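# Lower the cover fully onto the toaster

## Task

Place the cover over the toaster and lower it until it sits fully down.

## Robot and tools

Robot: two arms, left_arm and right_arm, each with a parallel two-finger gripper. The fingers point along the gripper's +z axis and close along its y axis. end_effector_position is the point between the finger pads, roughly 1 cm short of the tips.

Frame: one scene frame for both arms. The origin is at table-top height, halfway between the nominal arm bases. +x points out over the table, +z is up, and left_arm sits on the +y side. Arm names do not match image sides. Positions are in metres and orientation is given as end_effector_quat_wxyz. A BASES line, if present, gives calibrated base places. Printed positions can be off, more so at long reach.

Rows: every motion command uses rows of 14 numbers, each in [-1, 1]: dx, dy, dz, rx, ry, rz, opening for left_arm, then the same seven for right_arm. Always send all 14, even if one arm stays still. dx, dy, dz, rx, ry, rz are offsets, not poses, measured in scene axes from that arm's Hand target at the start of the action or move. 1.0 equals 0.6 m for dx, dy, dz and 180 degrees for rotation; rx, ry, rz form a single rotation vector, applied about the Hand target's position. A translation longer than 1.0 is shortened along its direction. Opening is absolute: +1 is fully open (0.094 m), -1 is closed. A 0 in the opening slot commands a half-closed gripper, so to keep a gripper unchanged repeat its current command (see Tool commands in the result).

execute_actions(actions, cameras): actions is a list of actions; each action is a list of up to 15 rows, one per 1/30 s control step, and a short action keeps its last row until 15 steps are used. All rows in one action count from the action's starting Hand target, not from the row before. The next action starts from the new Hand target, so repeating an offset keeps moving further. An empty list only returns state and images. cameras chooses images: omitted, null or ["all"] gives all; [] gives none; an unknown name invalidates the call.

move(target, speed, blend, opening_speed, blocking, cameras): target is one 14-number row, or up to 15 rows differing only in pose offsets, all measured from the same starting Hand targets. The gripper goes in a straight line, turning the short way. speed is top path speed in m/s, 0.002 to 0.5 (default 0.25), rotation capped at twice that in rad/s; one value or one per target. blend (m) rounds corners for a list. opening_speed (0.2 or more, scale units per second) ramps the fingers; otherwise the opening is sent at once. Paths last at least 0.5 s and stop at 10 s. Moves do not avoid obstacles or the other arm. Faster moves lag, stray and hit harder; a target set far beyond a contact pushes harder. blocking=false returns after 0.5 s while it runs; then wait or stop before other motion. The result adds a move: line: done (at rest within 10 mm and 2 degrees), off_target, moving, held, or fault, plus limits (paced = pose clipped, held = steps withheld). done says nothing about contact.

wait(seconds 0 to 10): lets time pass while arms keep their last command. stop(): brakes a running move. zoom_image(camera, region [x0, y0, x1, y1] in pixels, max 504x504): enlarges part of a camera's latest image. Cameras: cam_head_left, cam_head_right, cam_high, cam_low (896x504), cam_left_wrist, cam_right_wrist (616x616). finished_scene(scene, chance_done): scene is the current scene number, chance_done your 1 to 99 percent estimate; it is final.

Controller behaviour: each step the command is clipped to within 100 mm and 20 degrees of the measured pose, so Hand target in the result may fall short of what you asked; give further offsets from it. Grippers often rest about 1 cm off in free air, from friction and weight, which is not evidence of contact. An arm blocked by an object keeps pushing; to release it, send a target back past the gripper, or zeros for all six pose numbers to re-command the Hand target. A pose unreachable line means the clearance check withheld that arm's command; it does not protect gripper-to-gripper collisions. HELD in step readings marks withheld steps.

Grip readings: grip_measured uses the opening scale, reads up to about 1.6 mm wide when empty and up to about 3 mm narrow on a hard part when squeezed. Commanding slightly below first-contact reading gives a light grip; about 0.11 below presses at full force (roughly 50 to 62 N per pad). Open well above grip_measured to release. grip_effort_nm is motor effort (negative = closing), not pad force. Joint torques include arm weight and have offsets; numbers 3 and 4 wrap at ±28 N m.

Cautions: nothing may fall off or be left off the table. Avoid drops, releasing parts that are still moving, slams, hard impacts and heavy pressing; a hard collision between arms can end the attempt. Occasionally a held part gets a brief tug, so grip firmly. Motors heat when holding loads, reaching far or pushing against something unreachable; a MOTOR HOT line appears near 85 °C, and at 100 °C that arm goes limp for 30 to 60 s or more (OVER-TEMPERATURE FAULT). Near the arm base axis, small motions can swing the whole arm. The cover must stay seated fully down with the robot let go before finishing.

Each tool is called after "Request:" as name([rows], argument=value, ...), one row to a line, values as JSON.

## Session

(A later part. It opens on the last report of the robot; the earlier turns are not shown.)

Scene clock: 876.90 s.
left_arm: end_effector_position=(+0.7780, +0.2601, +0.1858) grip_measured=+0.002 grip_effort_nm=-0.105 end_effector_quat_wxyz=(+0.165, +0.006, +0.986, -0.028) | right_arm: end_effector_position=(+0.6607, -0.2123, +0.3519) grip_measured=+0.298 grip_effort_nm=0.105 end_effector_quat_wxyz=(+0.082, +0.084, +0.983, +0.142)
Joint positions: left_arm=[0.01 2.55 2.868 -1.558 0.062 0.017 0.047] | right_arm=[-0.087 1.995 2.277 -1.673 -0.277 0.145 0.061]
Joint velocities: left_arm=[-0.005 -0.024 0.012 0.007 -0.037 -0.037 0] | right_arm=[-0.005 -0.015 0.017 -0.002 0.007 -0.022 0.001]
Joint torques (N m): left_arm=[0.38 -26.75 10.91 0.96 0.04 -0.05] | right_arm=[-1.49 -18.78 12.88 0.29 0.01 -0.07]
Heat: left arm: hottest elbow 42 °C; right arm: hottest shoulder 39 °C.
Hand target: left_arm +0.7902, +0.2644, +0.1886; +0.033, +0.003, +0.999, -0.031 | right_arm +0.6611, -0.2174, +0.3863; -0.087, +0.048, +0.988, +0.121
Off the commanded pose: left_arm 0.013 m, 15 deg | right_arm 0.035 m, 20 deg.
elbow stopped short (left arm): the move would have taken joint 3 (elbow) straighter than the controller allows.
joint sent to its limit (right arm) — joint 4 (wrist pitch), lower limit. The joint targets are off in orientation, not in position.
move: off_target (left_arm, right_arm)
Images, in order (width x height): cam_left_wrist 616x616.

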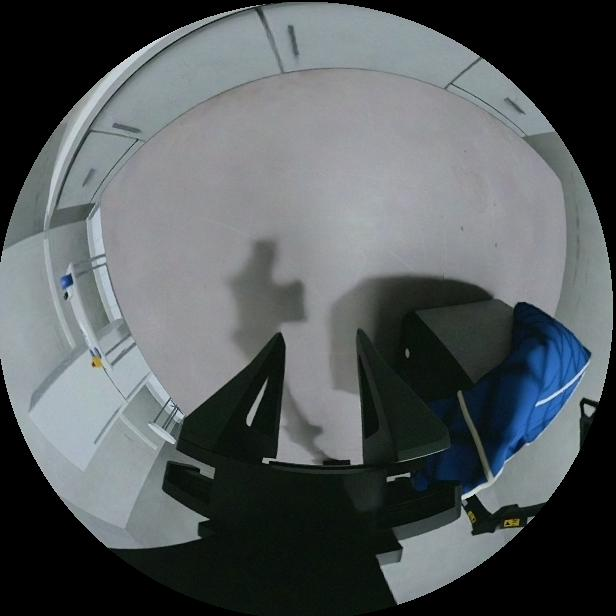

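Request:
zoom_image(camera="cam_left_wrist", region=[400, 280, 610, 490])

Request:
execute_actions(actions=[])

Request:
zoom_image(camera="cam_high", region=[290, 210, 490, 410])

Request:
zoom_image(camera="cam_low", region=[360, 60, 600, 330])

Scaled by 2.400 from the camera's 616x616 image, which has a finer 880x880 frame.

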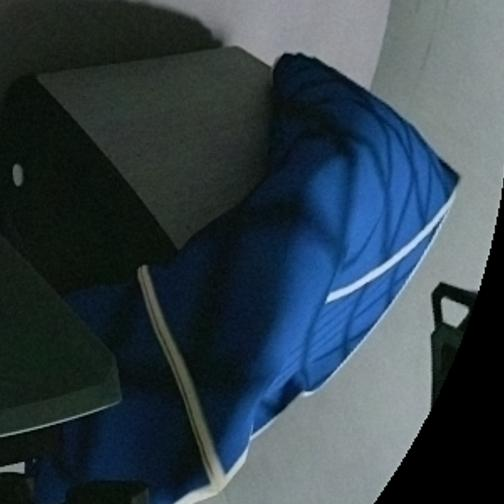

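Scene clock: 884.73 s.
left_arm: end_effector_position=(+0.7781, +0.2601, +0.1859) grip_measured=+0.002 grip_effort_nm=-0.100 end_effector_quat_wxyz=(+0.165, +0.006, +0.986, -0.028) | right_arm: end_effector_position=(+0.6607, -0.2123, +0.3519) grip_measured=+0.298 grip_effort_nm=0.110 end_effector_quat_wxyz=(+0.082, +0.084, +0.983, +0.142)
Joint positions: left_arm=[0.01 2.55 2.868 -1.558 0.062 0.016 0.047] | right_arm=[-0.087 1.995 2.277 -1.673 -0.277 0.145 0.061]
Joint velocities: left_arm=[-0.005 -0.005 -0.012 0.002 -0.007 0.037 -0.001] | right_arm=[-0.005 -0.015 -0.012 0.007 -0.066 -0.037 -0.001]
Joint torques (N m): left_arm=[0.15 -26.7 11.02 1.05 0.08 -0.02] | right_arm=[-1.49 -18.84 12.89 0.23 0 -0.08]
Heat: left arm: hottest elbow 41 °C; right arm: hottest shoulder 39 °C.
Hand target: left_arm +0.7902, +0.2644, +0.1885; +0.033, +0.003, +0.999, -0.031 | right_arm +0.6611, -0.2174, +0.3863; -0.087, +0.048, +0.988, +0.121
Tool commands: left_gripper/opening=+0.0 right_gripper/opening=+0.3
Off the commanded pose: left_arm 0.013 m, 15 deg | right_arm 0.035 m, 20 deg.

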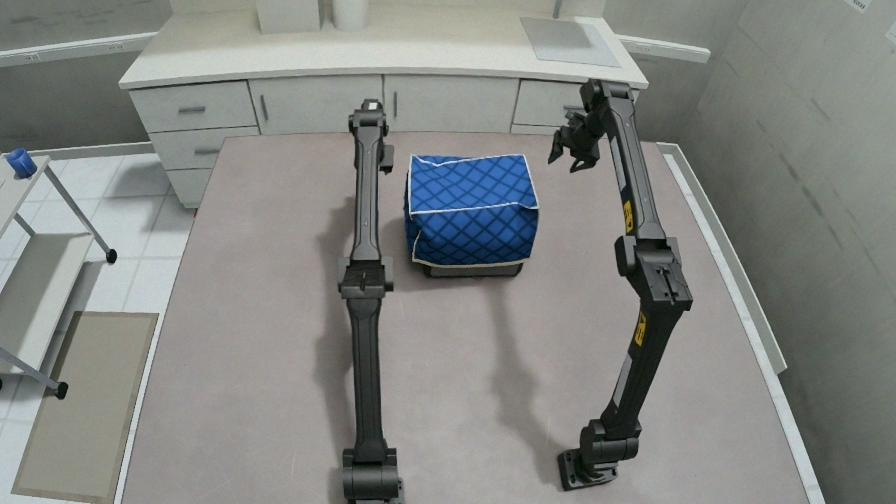

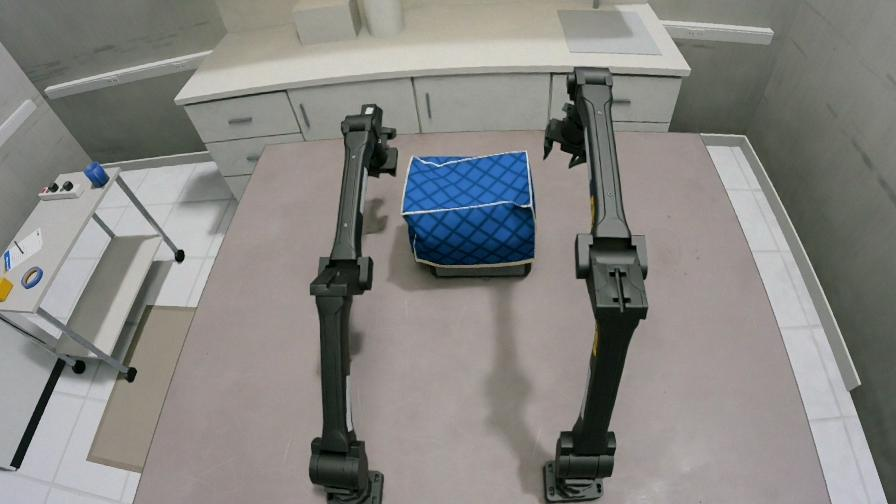

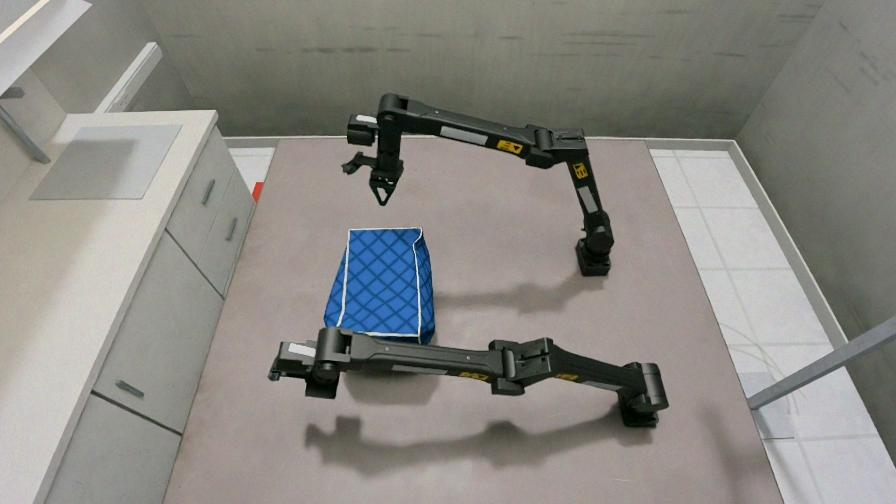

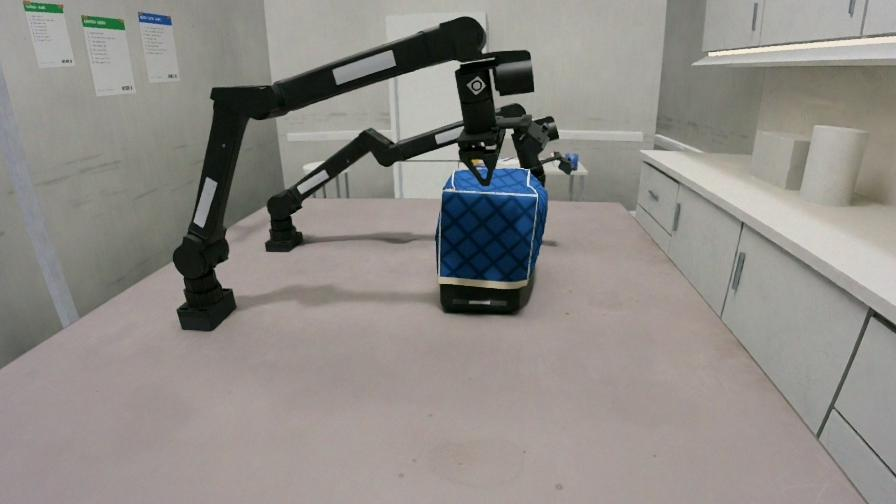

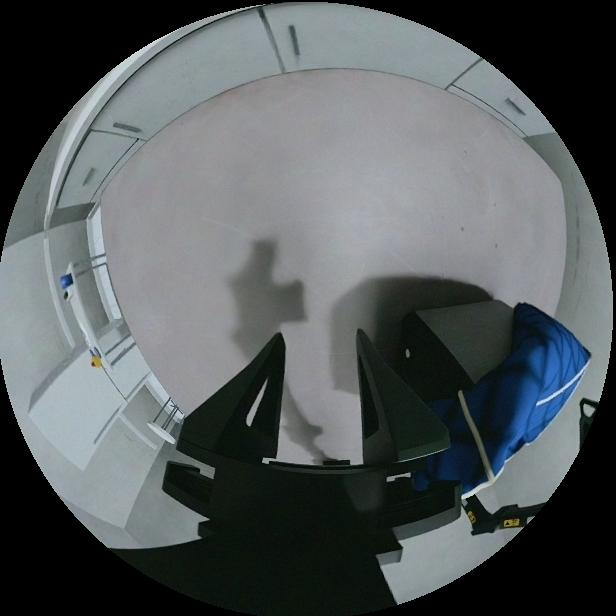

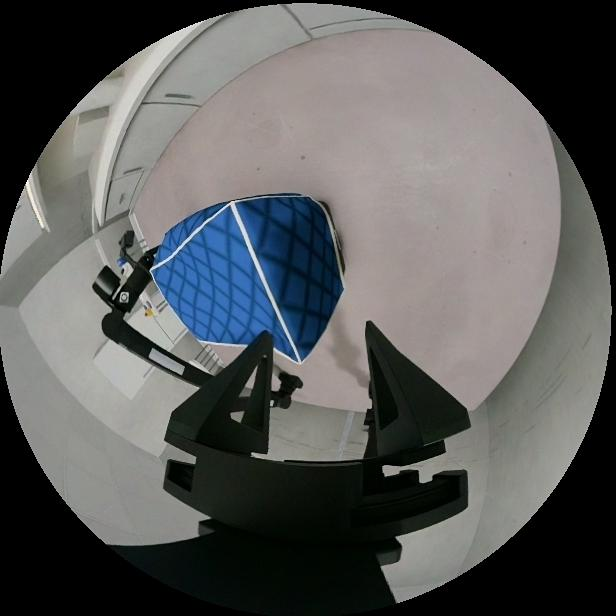

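Scaled by 2.520.

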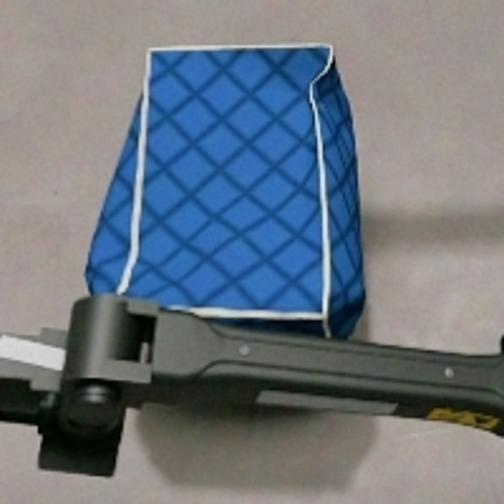

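Scaled by 1.867.

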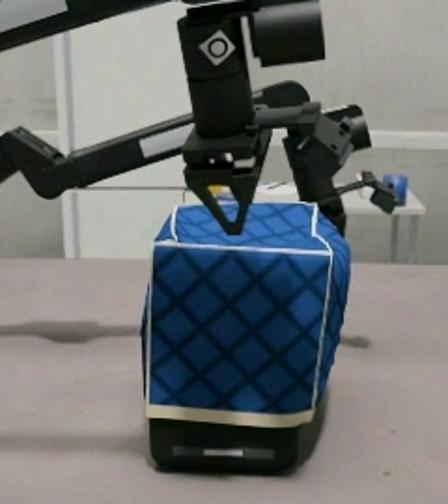

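Request:
move([
  [0.02,-0.1,-0.07,0,0,0,0.6,0,0,0,0,0,0,0.3],
  [0.02,-0.21,-0.09,0,0,0,0.6,0,0,0,0,0,0,0.3],
  [-0.12,-0.21,-0.09,0,0,0,0.6,0,0,0,0,0,0,0.3],
], speed=0.15)

Request:
zoom_image(camera="cam_left_wrist", region=[200, 200, 500, 500])

Request:
zoom_image(camera="cam_low", region=[360, 60, 600, 330])

Scene clock: 896.43 s.
left_arm: end_effector_position=(+0.7349, +0.1490, +0.1364) grip_measured=+0.598 grip_effort_nm=0.090 end_effector_quat_wxyz=(+0.065, -0.022, +0.997, -0.036) | right_arm: end_effector_position=(+0.6607, -0.2123, +0.3519) grip_measured=+0.298 grip_effort_nm=0.105 end_effector_quat_wxyz=(+0.082, +0.084, +0.983, +0.142)
Joint positions: left_arm=[-0.134 2.546 2.756 -1.641 0.052 -0.177 0.075] | right_arm=[-0.087 1.995 2.277 -1.673 -0.277 0.145 0.061]
Joint velocities: left_arm=[-0.005 -0.005 -0.002 -0.012 -0.007 0.022 0] | right_arm=[-0.005 0.005 0.007 -0.012 -0.037 0.007 0]
Joint torques (N m): left_arm=[-1.44 -29.33 5.74 -1.54 0 0.39] | right_arm=[-1.44 -18.78 12.88 0.25 0 -0.07]
Heat: left arm: hottest elbow 41 °C; right arm: hottest shoulder 39 °C.
Hand target: left_arm +0.7170, +0.1395, +0.1323; +0.032, +0.001, +0.999, -0.030 | right_arm +0.6611, -0.2174, +0.3863; -0.087, +0.048, +0.988, +0.121
Off the commanded pose: left_arm 0.020 m, 5 deg | right_arm 0.035 m, 20 deg.
elbow stopped short (left arm): the move would have taken joint 3 (elbow) straighter than the controller allows.
joint sent to its limit (left arm) — joint 4 (wrist pitch), lower limit. The joint targets still meet the commanded pose.
joint sent to its limit (right arm) — joint 4 (wrist pitch), lower limit. The joint targets are off in orientation, not in position.
move: off_target (left_arm, right_arm)

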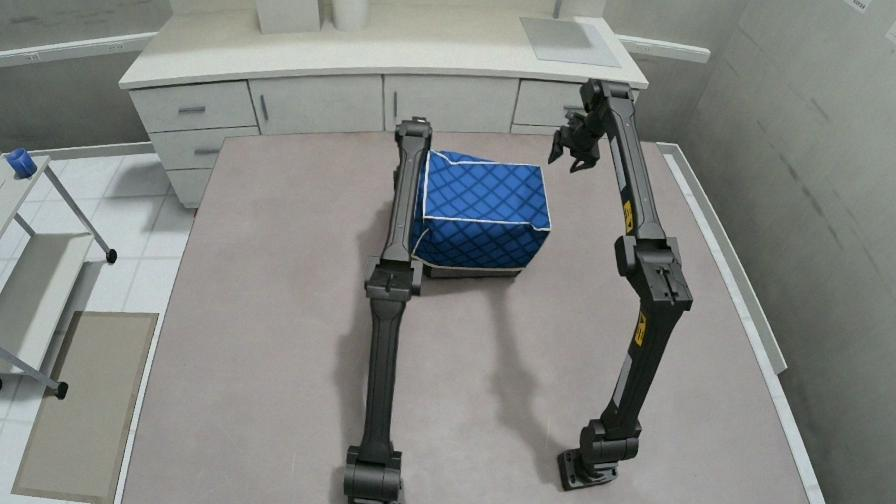

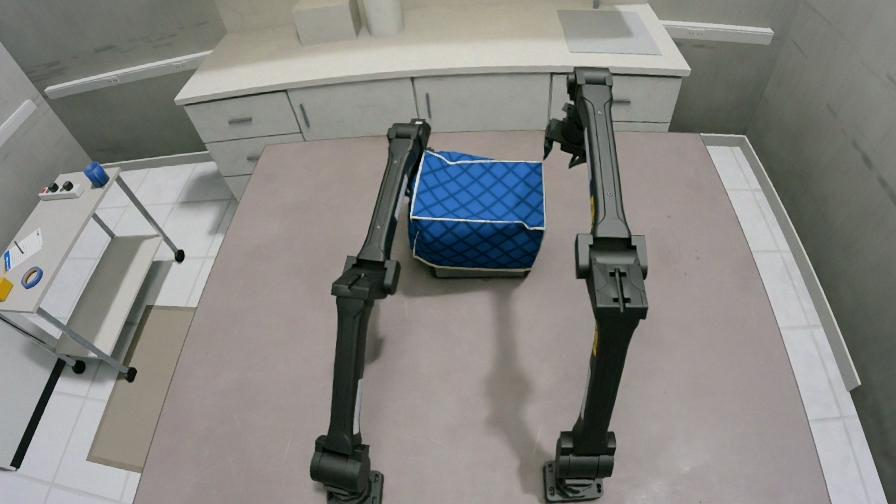

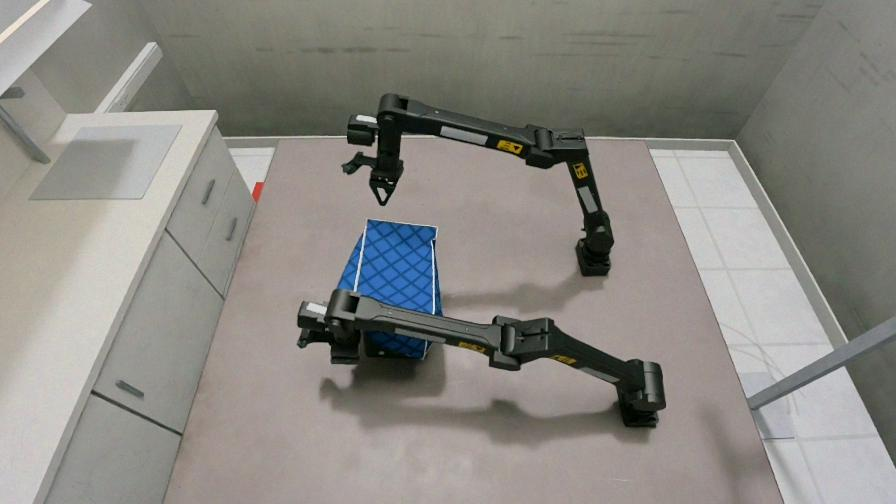

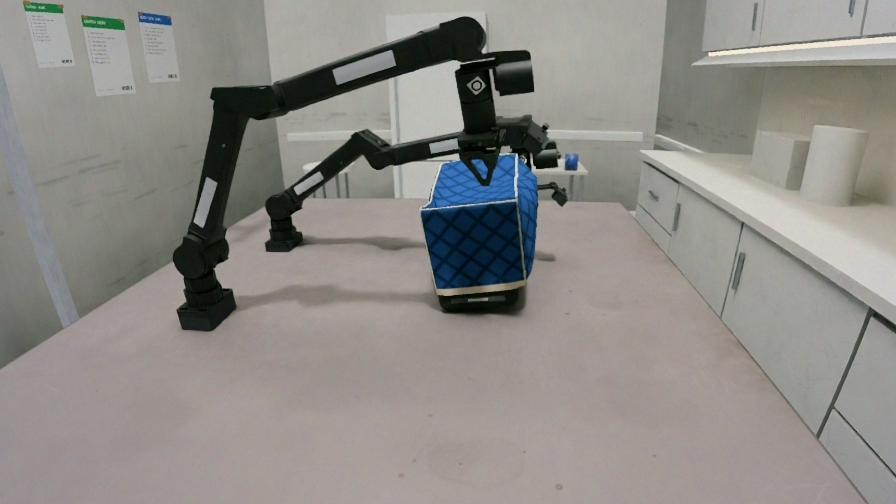

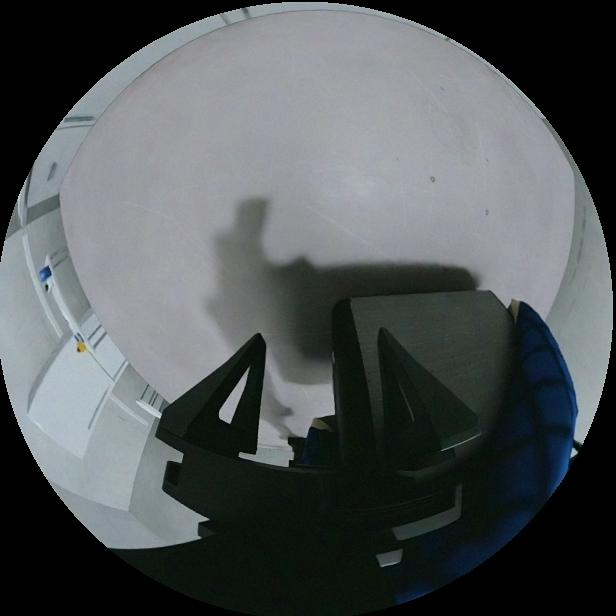

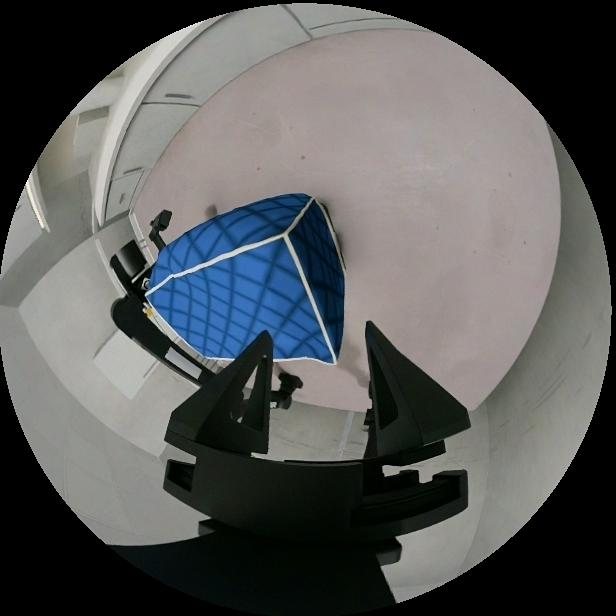

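Scaled by 1.680 from the camera's 616x616 image, which has a finer 880x880 frame.

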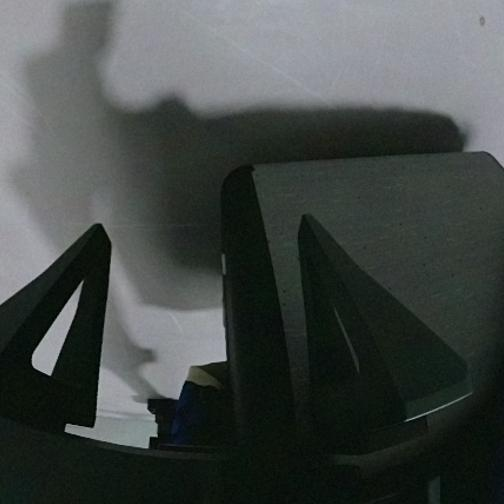

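Scaled by 1.867.

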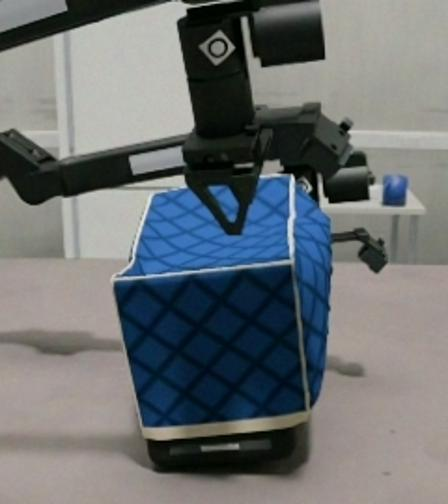

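Request:
move([
  [0.1,0,0.0,0,0,0,0.6,0,0,0,0,0,0,0.3],
  [0.1,-0.03,0.14,0,0,0,0.6,0,0,0,0,0,0,0.3],
  [0.04,-0.03,0.14,0,0,0,0.6,0,0,0,0,0,0,0.3],
], speed=0.15, cameras=["cam_left_wrist"])

Request:
move(target=[0,0,0,0,0,0,-1,0,0,0,0,0,0,0.3])

Request:
zoom_image(camera="cam_low", region=[360, 60, 600, 330])

Scene clock: 906.10 s.
left_arm: end_effector_position=(+0.7431, +0.1346, +0.1690) grip_measured=+0.598 grip_effort_nm=0.090 end_effector_quat_wxyz=(+0.100, -0.009, +0.994, -0.040) | right_arm: end_effector_position=(+0.6607, -0.2123, +0.3519) grip_measured=+0.298 grip_effort_nm=0.095 end_effector_quat_wxyz=(+0.082, +0.084, +0.983, +0.142)
Joint positions: left_arm=[-0.152 2.566 2.875 -1.67 0.049 -0.17 0.075] | right_arm=[-0.087 1.995 2.277 -1.673 -0.277 0.145 0.061]
Joint velocities: left_arm=[-0.005 0.005 0.007 -0.007 -0.066 -0.037 0.001] | right_arm=[-0.015 -0.015 -0.002 0.002 -0.066 0.037 0]
Joint torques (N m): left_arm=[-1.38 -32.21 10.09 -0.4 0 0.05] | right_arm=[-1.55 -18.9 12.86 0.27 0 -0.07]
Heat: left arm: hottest shoulder 41 °C; right arm: hottest shoulder 40 °C.
Hand target: left_arm +0.7408, +0.1201, +0.2162; +0.032, +0.002, +0.999, -0.031 | right_arm +0.6611, -0.2174, +0.3863; -0.087, +0.048, +0.988, +0.121
Off the commanded pose: left_arm 0.049 m, 8 deg | right_arm 0.035 m, 20 deg.
elbow stopped short (left arm): the move would have taken joint 3 (elbow) straighter than the controller allows.
joint sent to its limit (left arm) — joint 4 (wrist pitch), lower limit. The joint targets are off in orientation, not in position.
joint sent to its limit (right arm) — joint 4 (wrist pitch), lower limit. The joint targets are off in orientation, not in position.
move: off_target (left_arm, right_arm)
Images, in order (width x height): cam_left_wrist 616x616.

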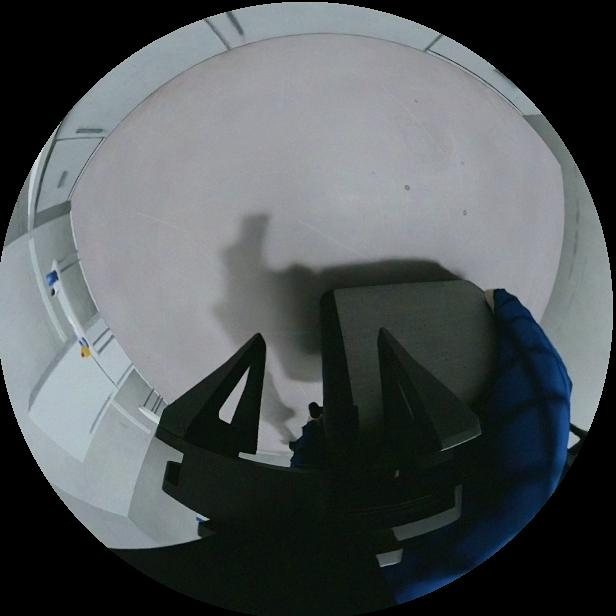

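Scene clock: 907.23 s.
left_arm: end_effector_position=(+0.7417, +0.1326, +0.1714) grip_measured=-0.989 grip_effort_nm=-0.589 end_effector_quat_wxyz=(+0.099, -0.009, +0.994, -0.041) | right_arm: end_effector_position=(+0.6607, -0.2123, +0.3519) grip_measured=+0.298 grip_effort_nm=0.115 end_effector_quat_wxyz=(+0.082, +0.084, +0.983, +0.142)
Joint positions: left_arm=[-0.154 2.562 2.875 -1.674 0.049 -0.172 0.001] | right_arm=[-0.087 1.995 2.277 -1.673 -0.277 0.145 0.061]
Joint velocities: left_arm=[-0.024 -0.015 -0.007 -0.007 -0.066 -0.066 0.001] | right_arm=[0.005 -0.024 -0.007 0.007 -0.051 0.095 0]
Joint torques (N m): left_arm=[-1.14 -31.97 9.98 -0.17 0.02 0.06] | right_arm=[-1.55 -18.78 12.88 0.27 0 -0.06]
Heat: left arm: hottest shoulder 41 °C; right arm: hottest shoulder 40 °C.
Hand target: left_arm +0.7409, +0.1202, +0.2162; +0.032, +0.002, +0.999, -0.031 | right_arm +0.6611, -0.2174, +0.3863; -0.087, +0.048, +0.988, +0.121
Off the commanded pose: left_arm 0.046 m, 8 deg | right_arm 0.035 m, 20 deg.
joint sent to its limit (left arm) — joint 4 (wrist pitch), lower limit. The joint targets are off in orientation, not in position.
joint sent to its limit (right arm) — joint 4 (wrist pitch), lower limit. The joint targets are off in orientation, not in position.
move: off_target (left_arm, right_arm)

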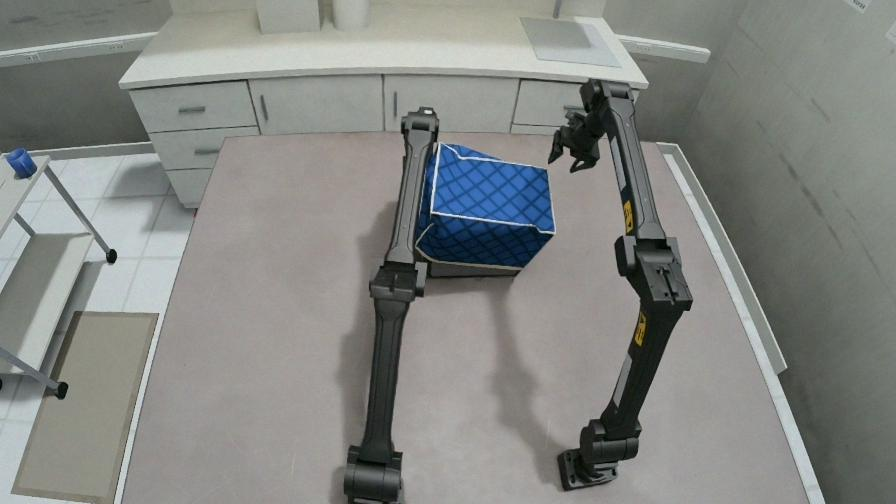

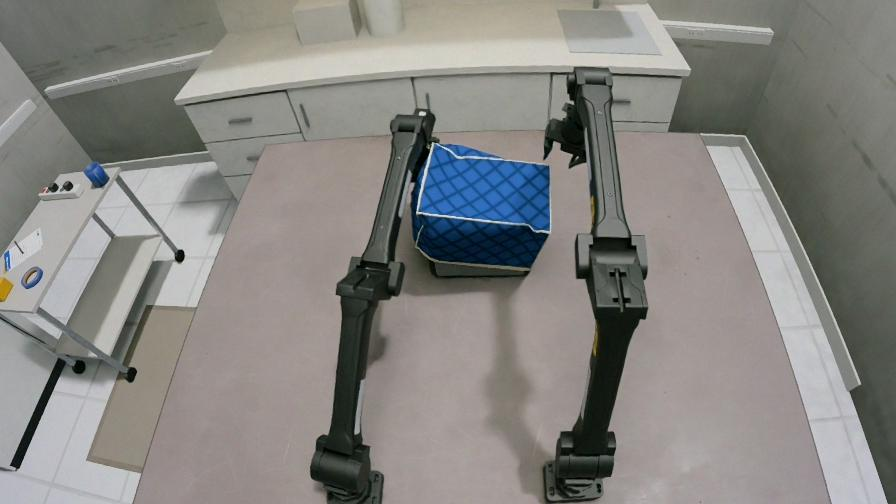

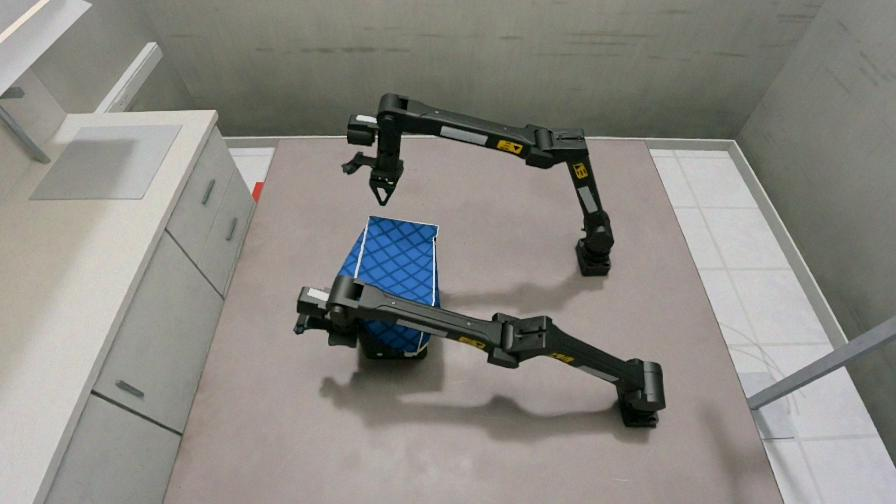

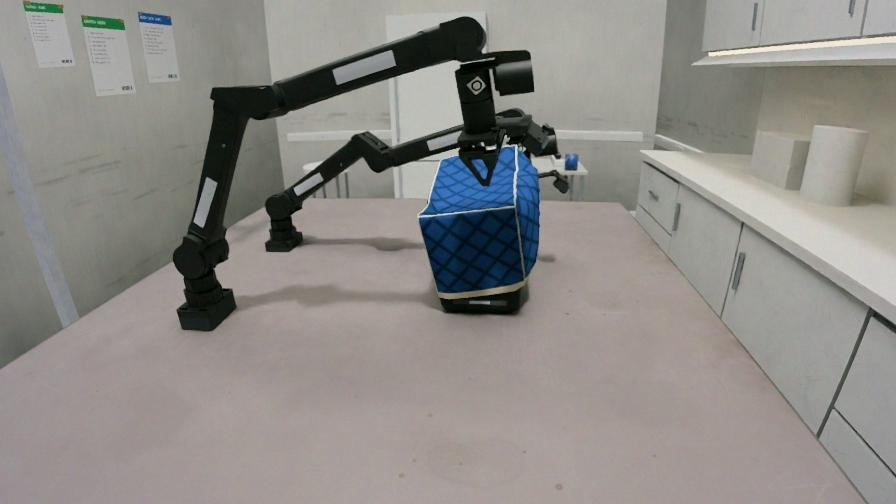

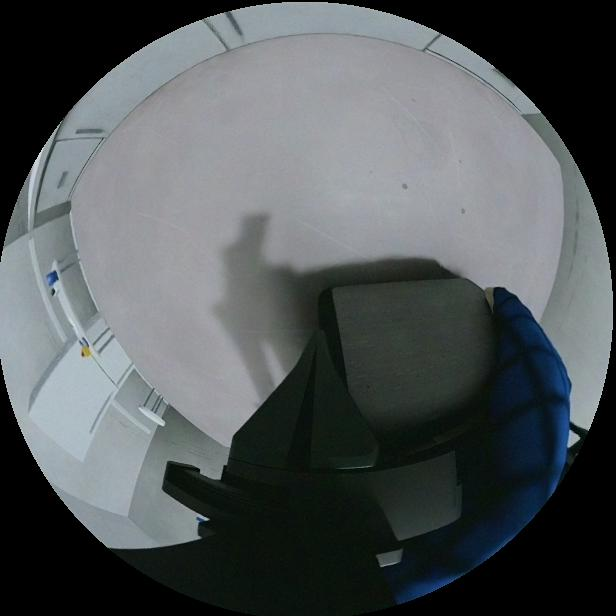

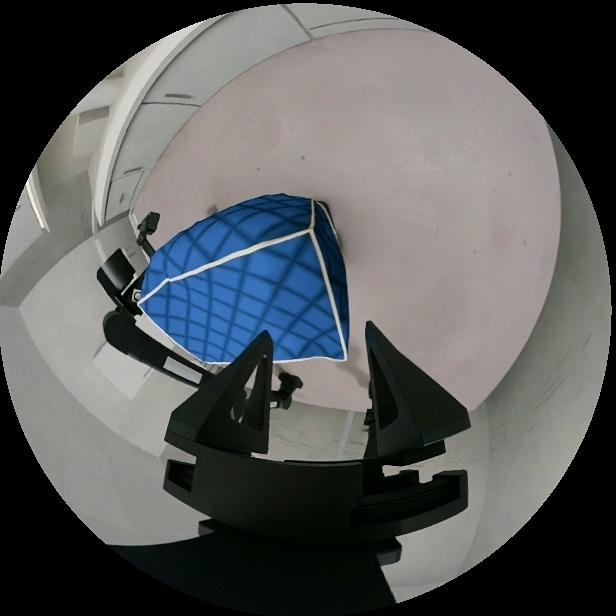

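Scaled by 1.867.

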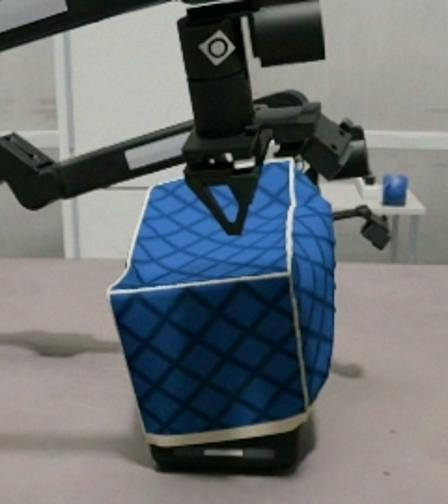

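Request:
move(target=[0.12,0.02,-0.06,0,0,0,-1,0,0,0,0,0,0,0.3], speed=0.15)

Request:
zoom_image(camera="cam_low", region=[360, 60, 600, 330])

Request:
zoom_image(camera="cam_head_right", region=[350, 60, 600, 310])

Scene clock: 915.23 s.
left_arm: end_effector_position=(+0.8005, +0.1246, +0.1809) grip_measured=-0.989 grip_effort_nm=-0.589 end_effector_quat_wxyz=(+0.216, -0.002, +0.974, -0.059) | right_arm: end_effector_position=(+0.6607, -0.2123, +0.3519) grip_measured=+0.298 grip_effort_nm=0.110 end_effector_quat_wxyz=(+0.082, +0.084, +0.983, +0.142)
Joint positions: left_arm=[-0.153 2.576 2.875 -1.42 0.051 -0.164 0.001] | right_arm=[-0.087 1.995 2.277 -1.673 -0.277 0.145 0.061]
Joint velocities: left_arm=[-0.005 0.015 -0.017 0.002 -0.022 0.095 0] | right_arm=[-0.015 -0.005 0.012 0.017 0.007 -0.066 0.001]
Joint torques (N m): left_arm=[0.73 -27.4 10.58 1.25 0.18 0.16] | right_arm=[-1.55 -18.9 12.88 0.24 0.01 -0.07]
Heat: left arm: hottest shoulder 43 °C; right arm: hottest shoulder 40 °C.
Hand target: left_arm +0.8131, +0.1323, +0.1806; +0.046, +0.004, +0.998, -0.033 | right_arm +0.6611, -0.2174, +0.3863; -0.087, +0.048, +0.988, +0.121
Off the commanded pose: left_arm 0.015 m, 22 deg; orientation clipped | right_arm 0.035 m, 20 deg.
elbow stopped short (left arm): the move would have taken joint 3 (elbow) straighter than the controller allows.
joint sent to its limit (right arm) — joint 4 (wrist pitch), lower limit. The joint targets are off in orientation, not in position.
move: off_target (left_arm, right_arm); limits=paced

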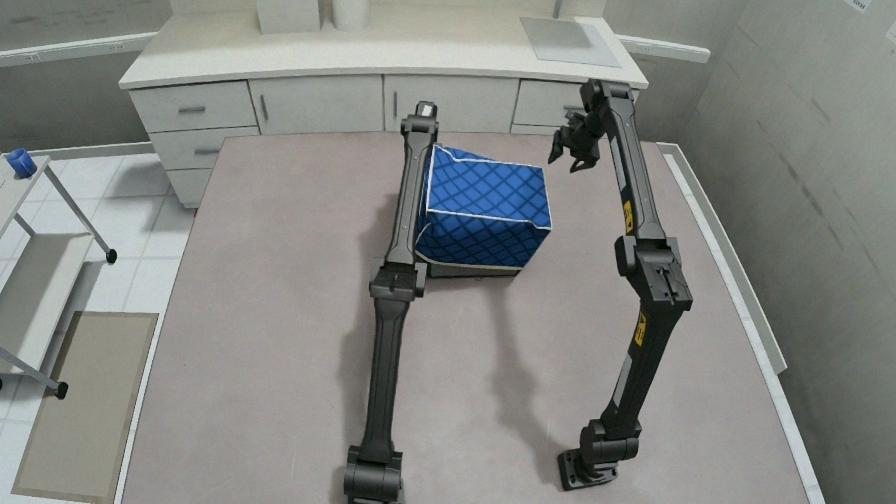

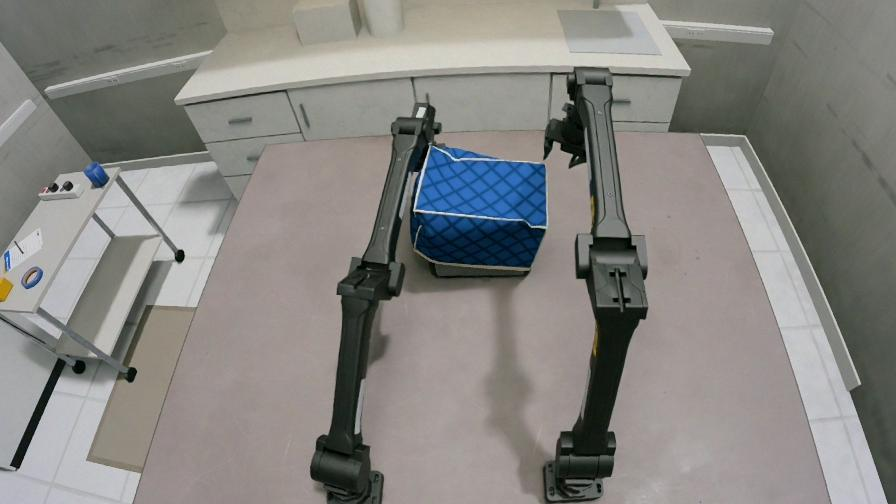

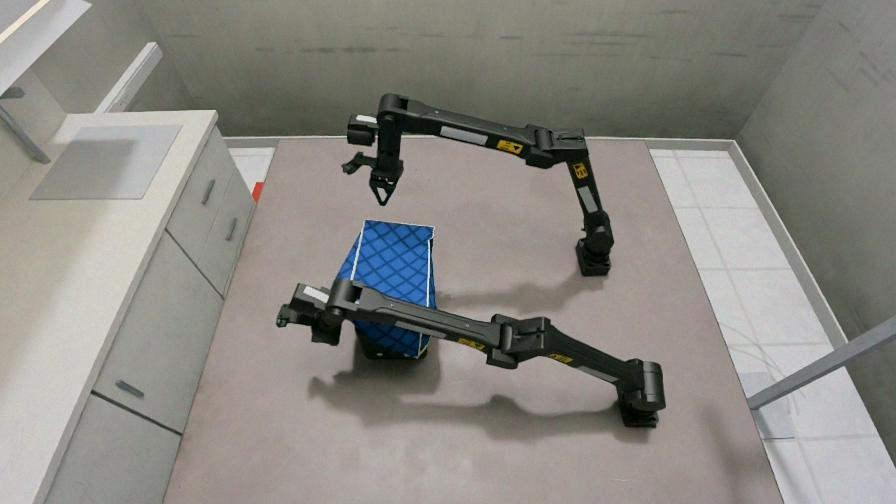

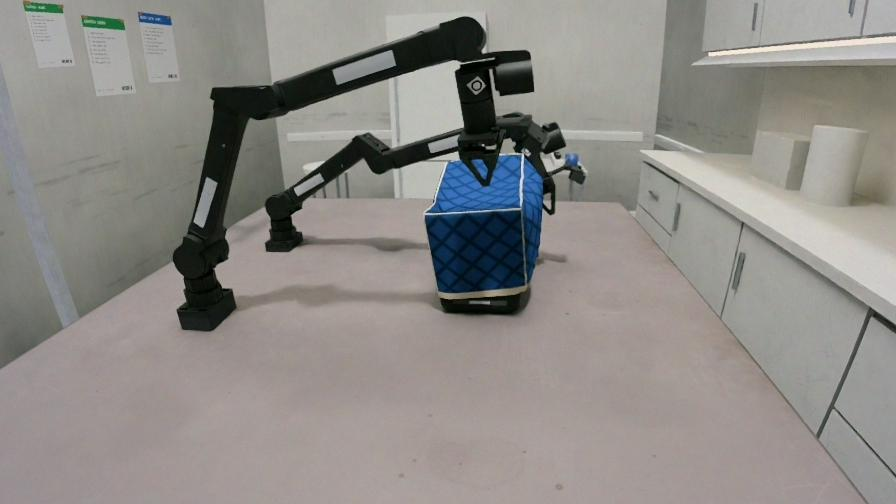

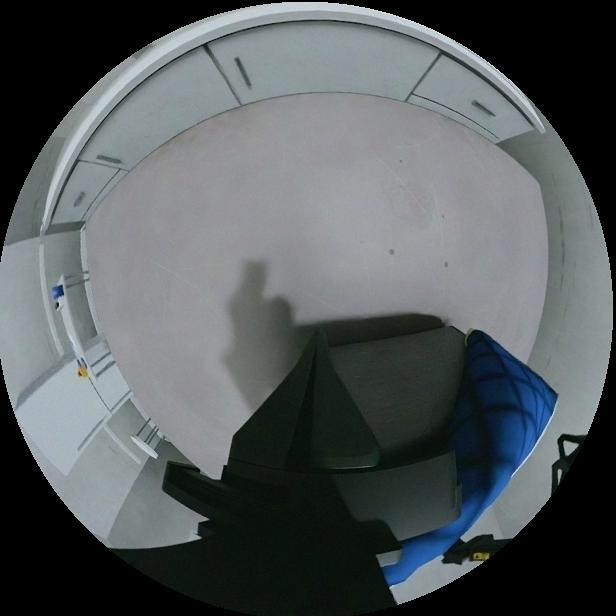

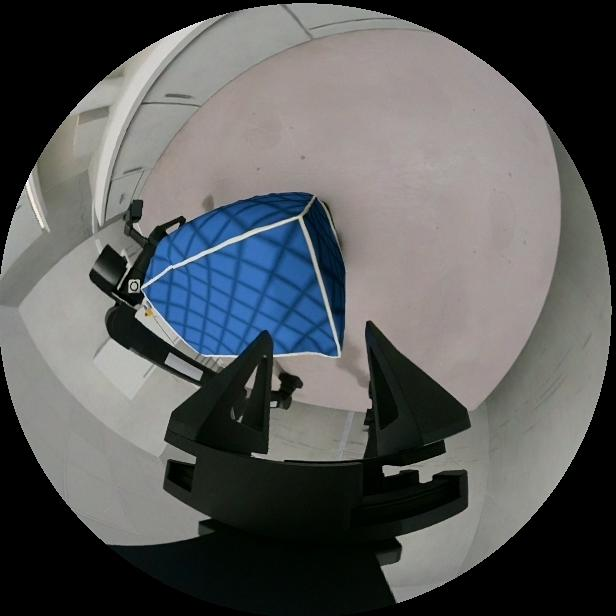

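Scaled by 1.867.

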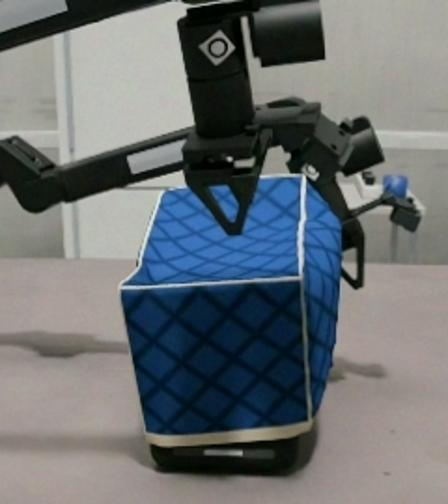

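Scaled by 2.016.

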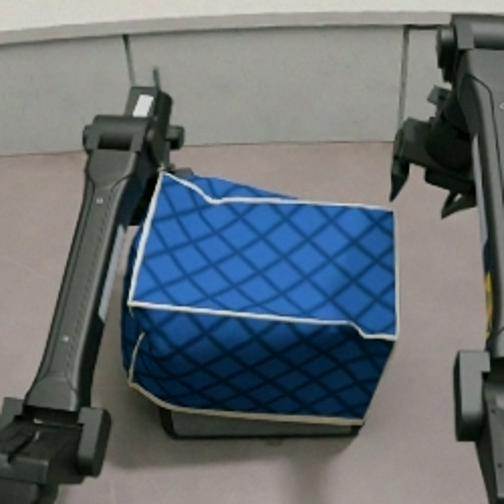

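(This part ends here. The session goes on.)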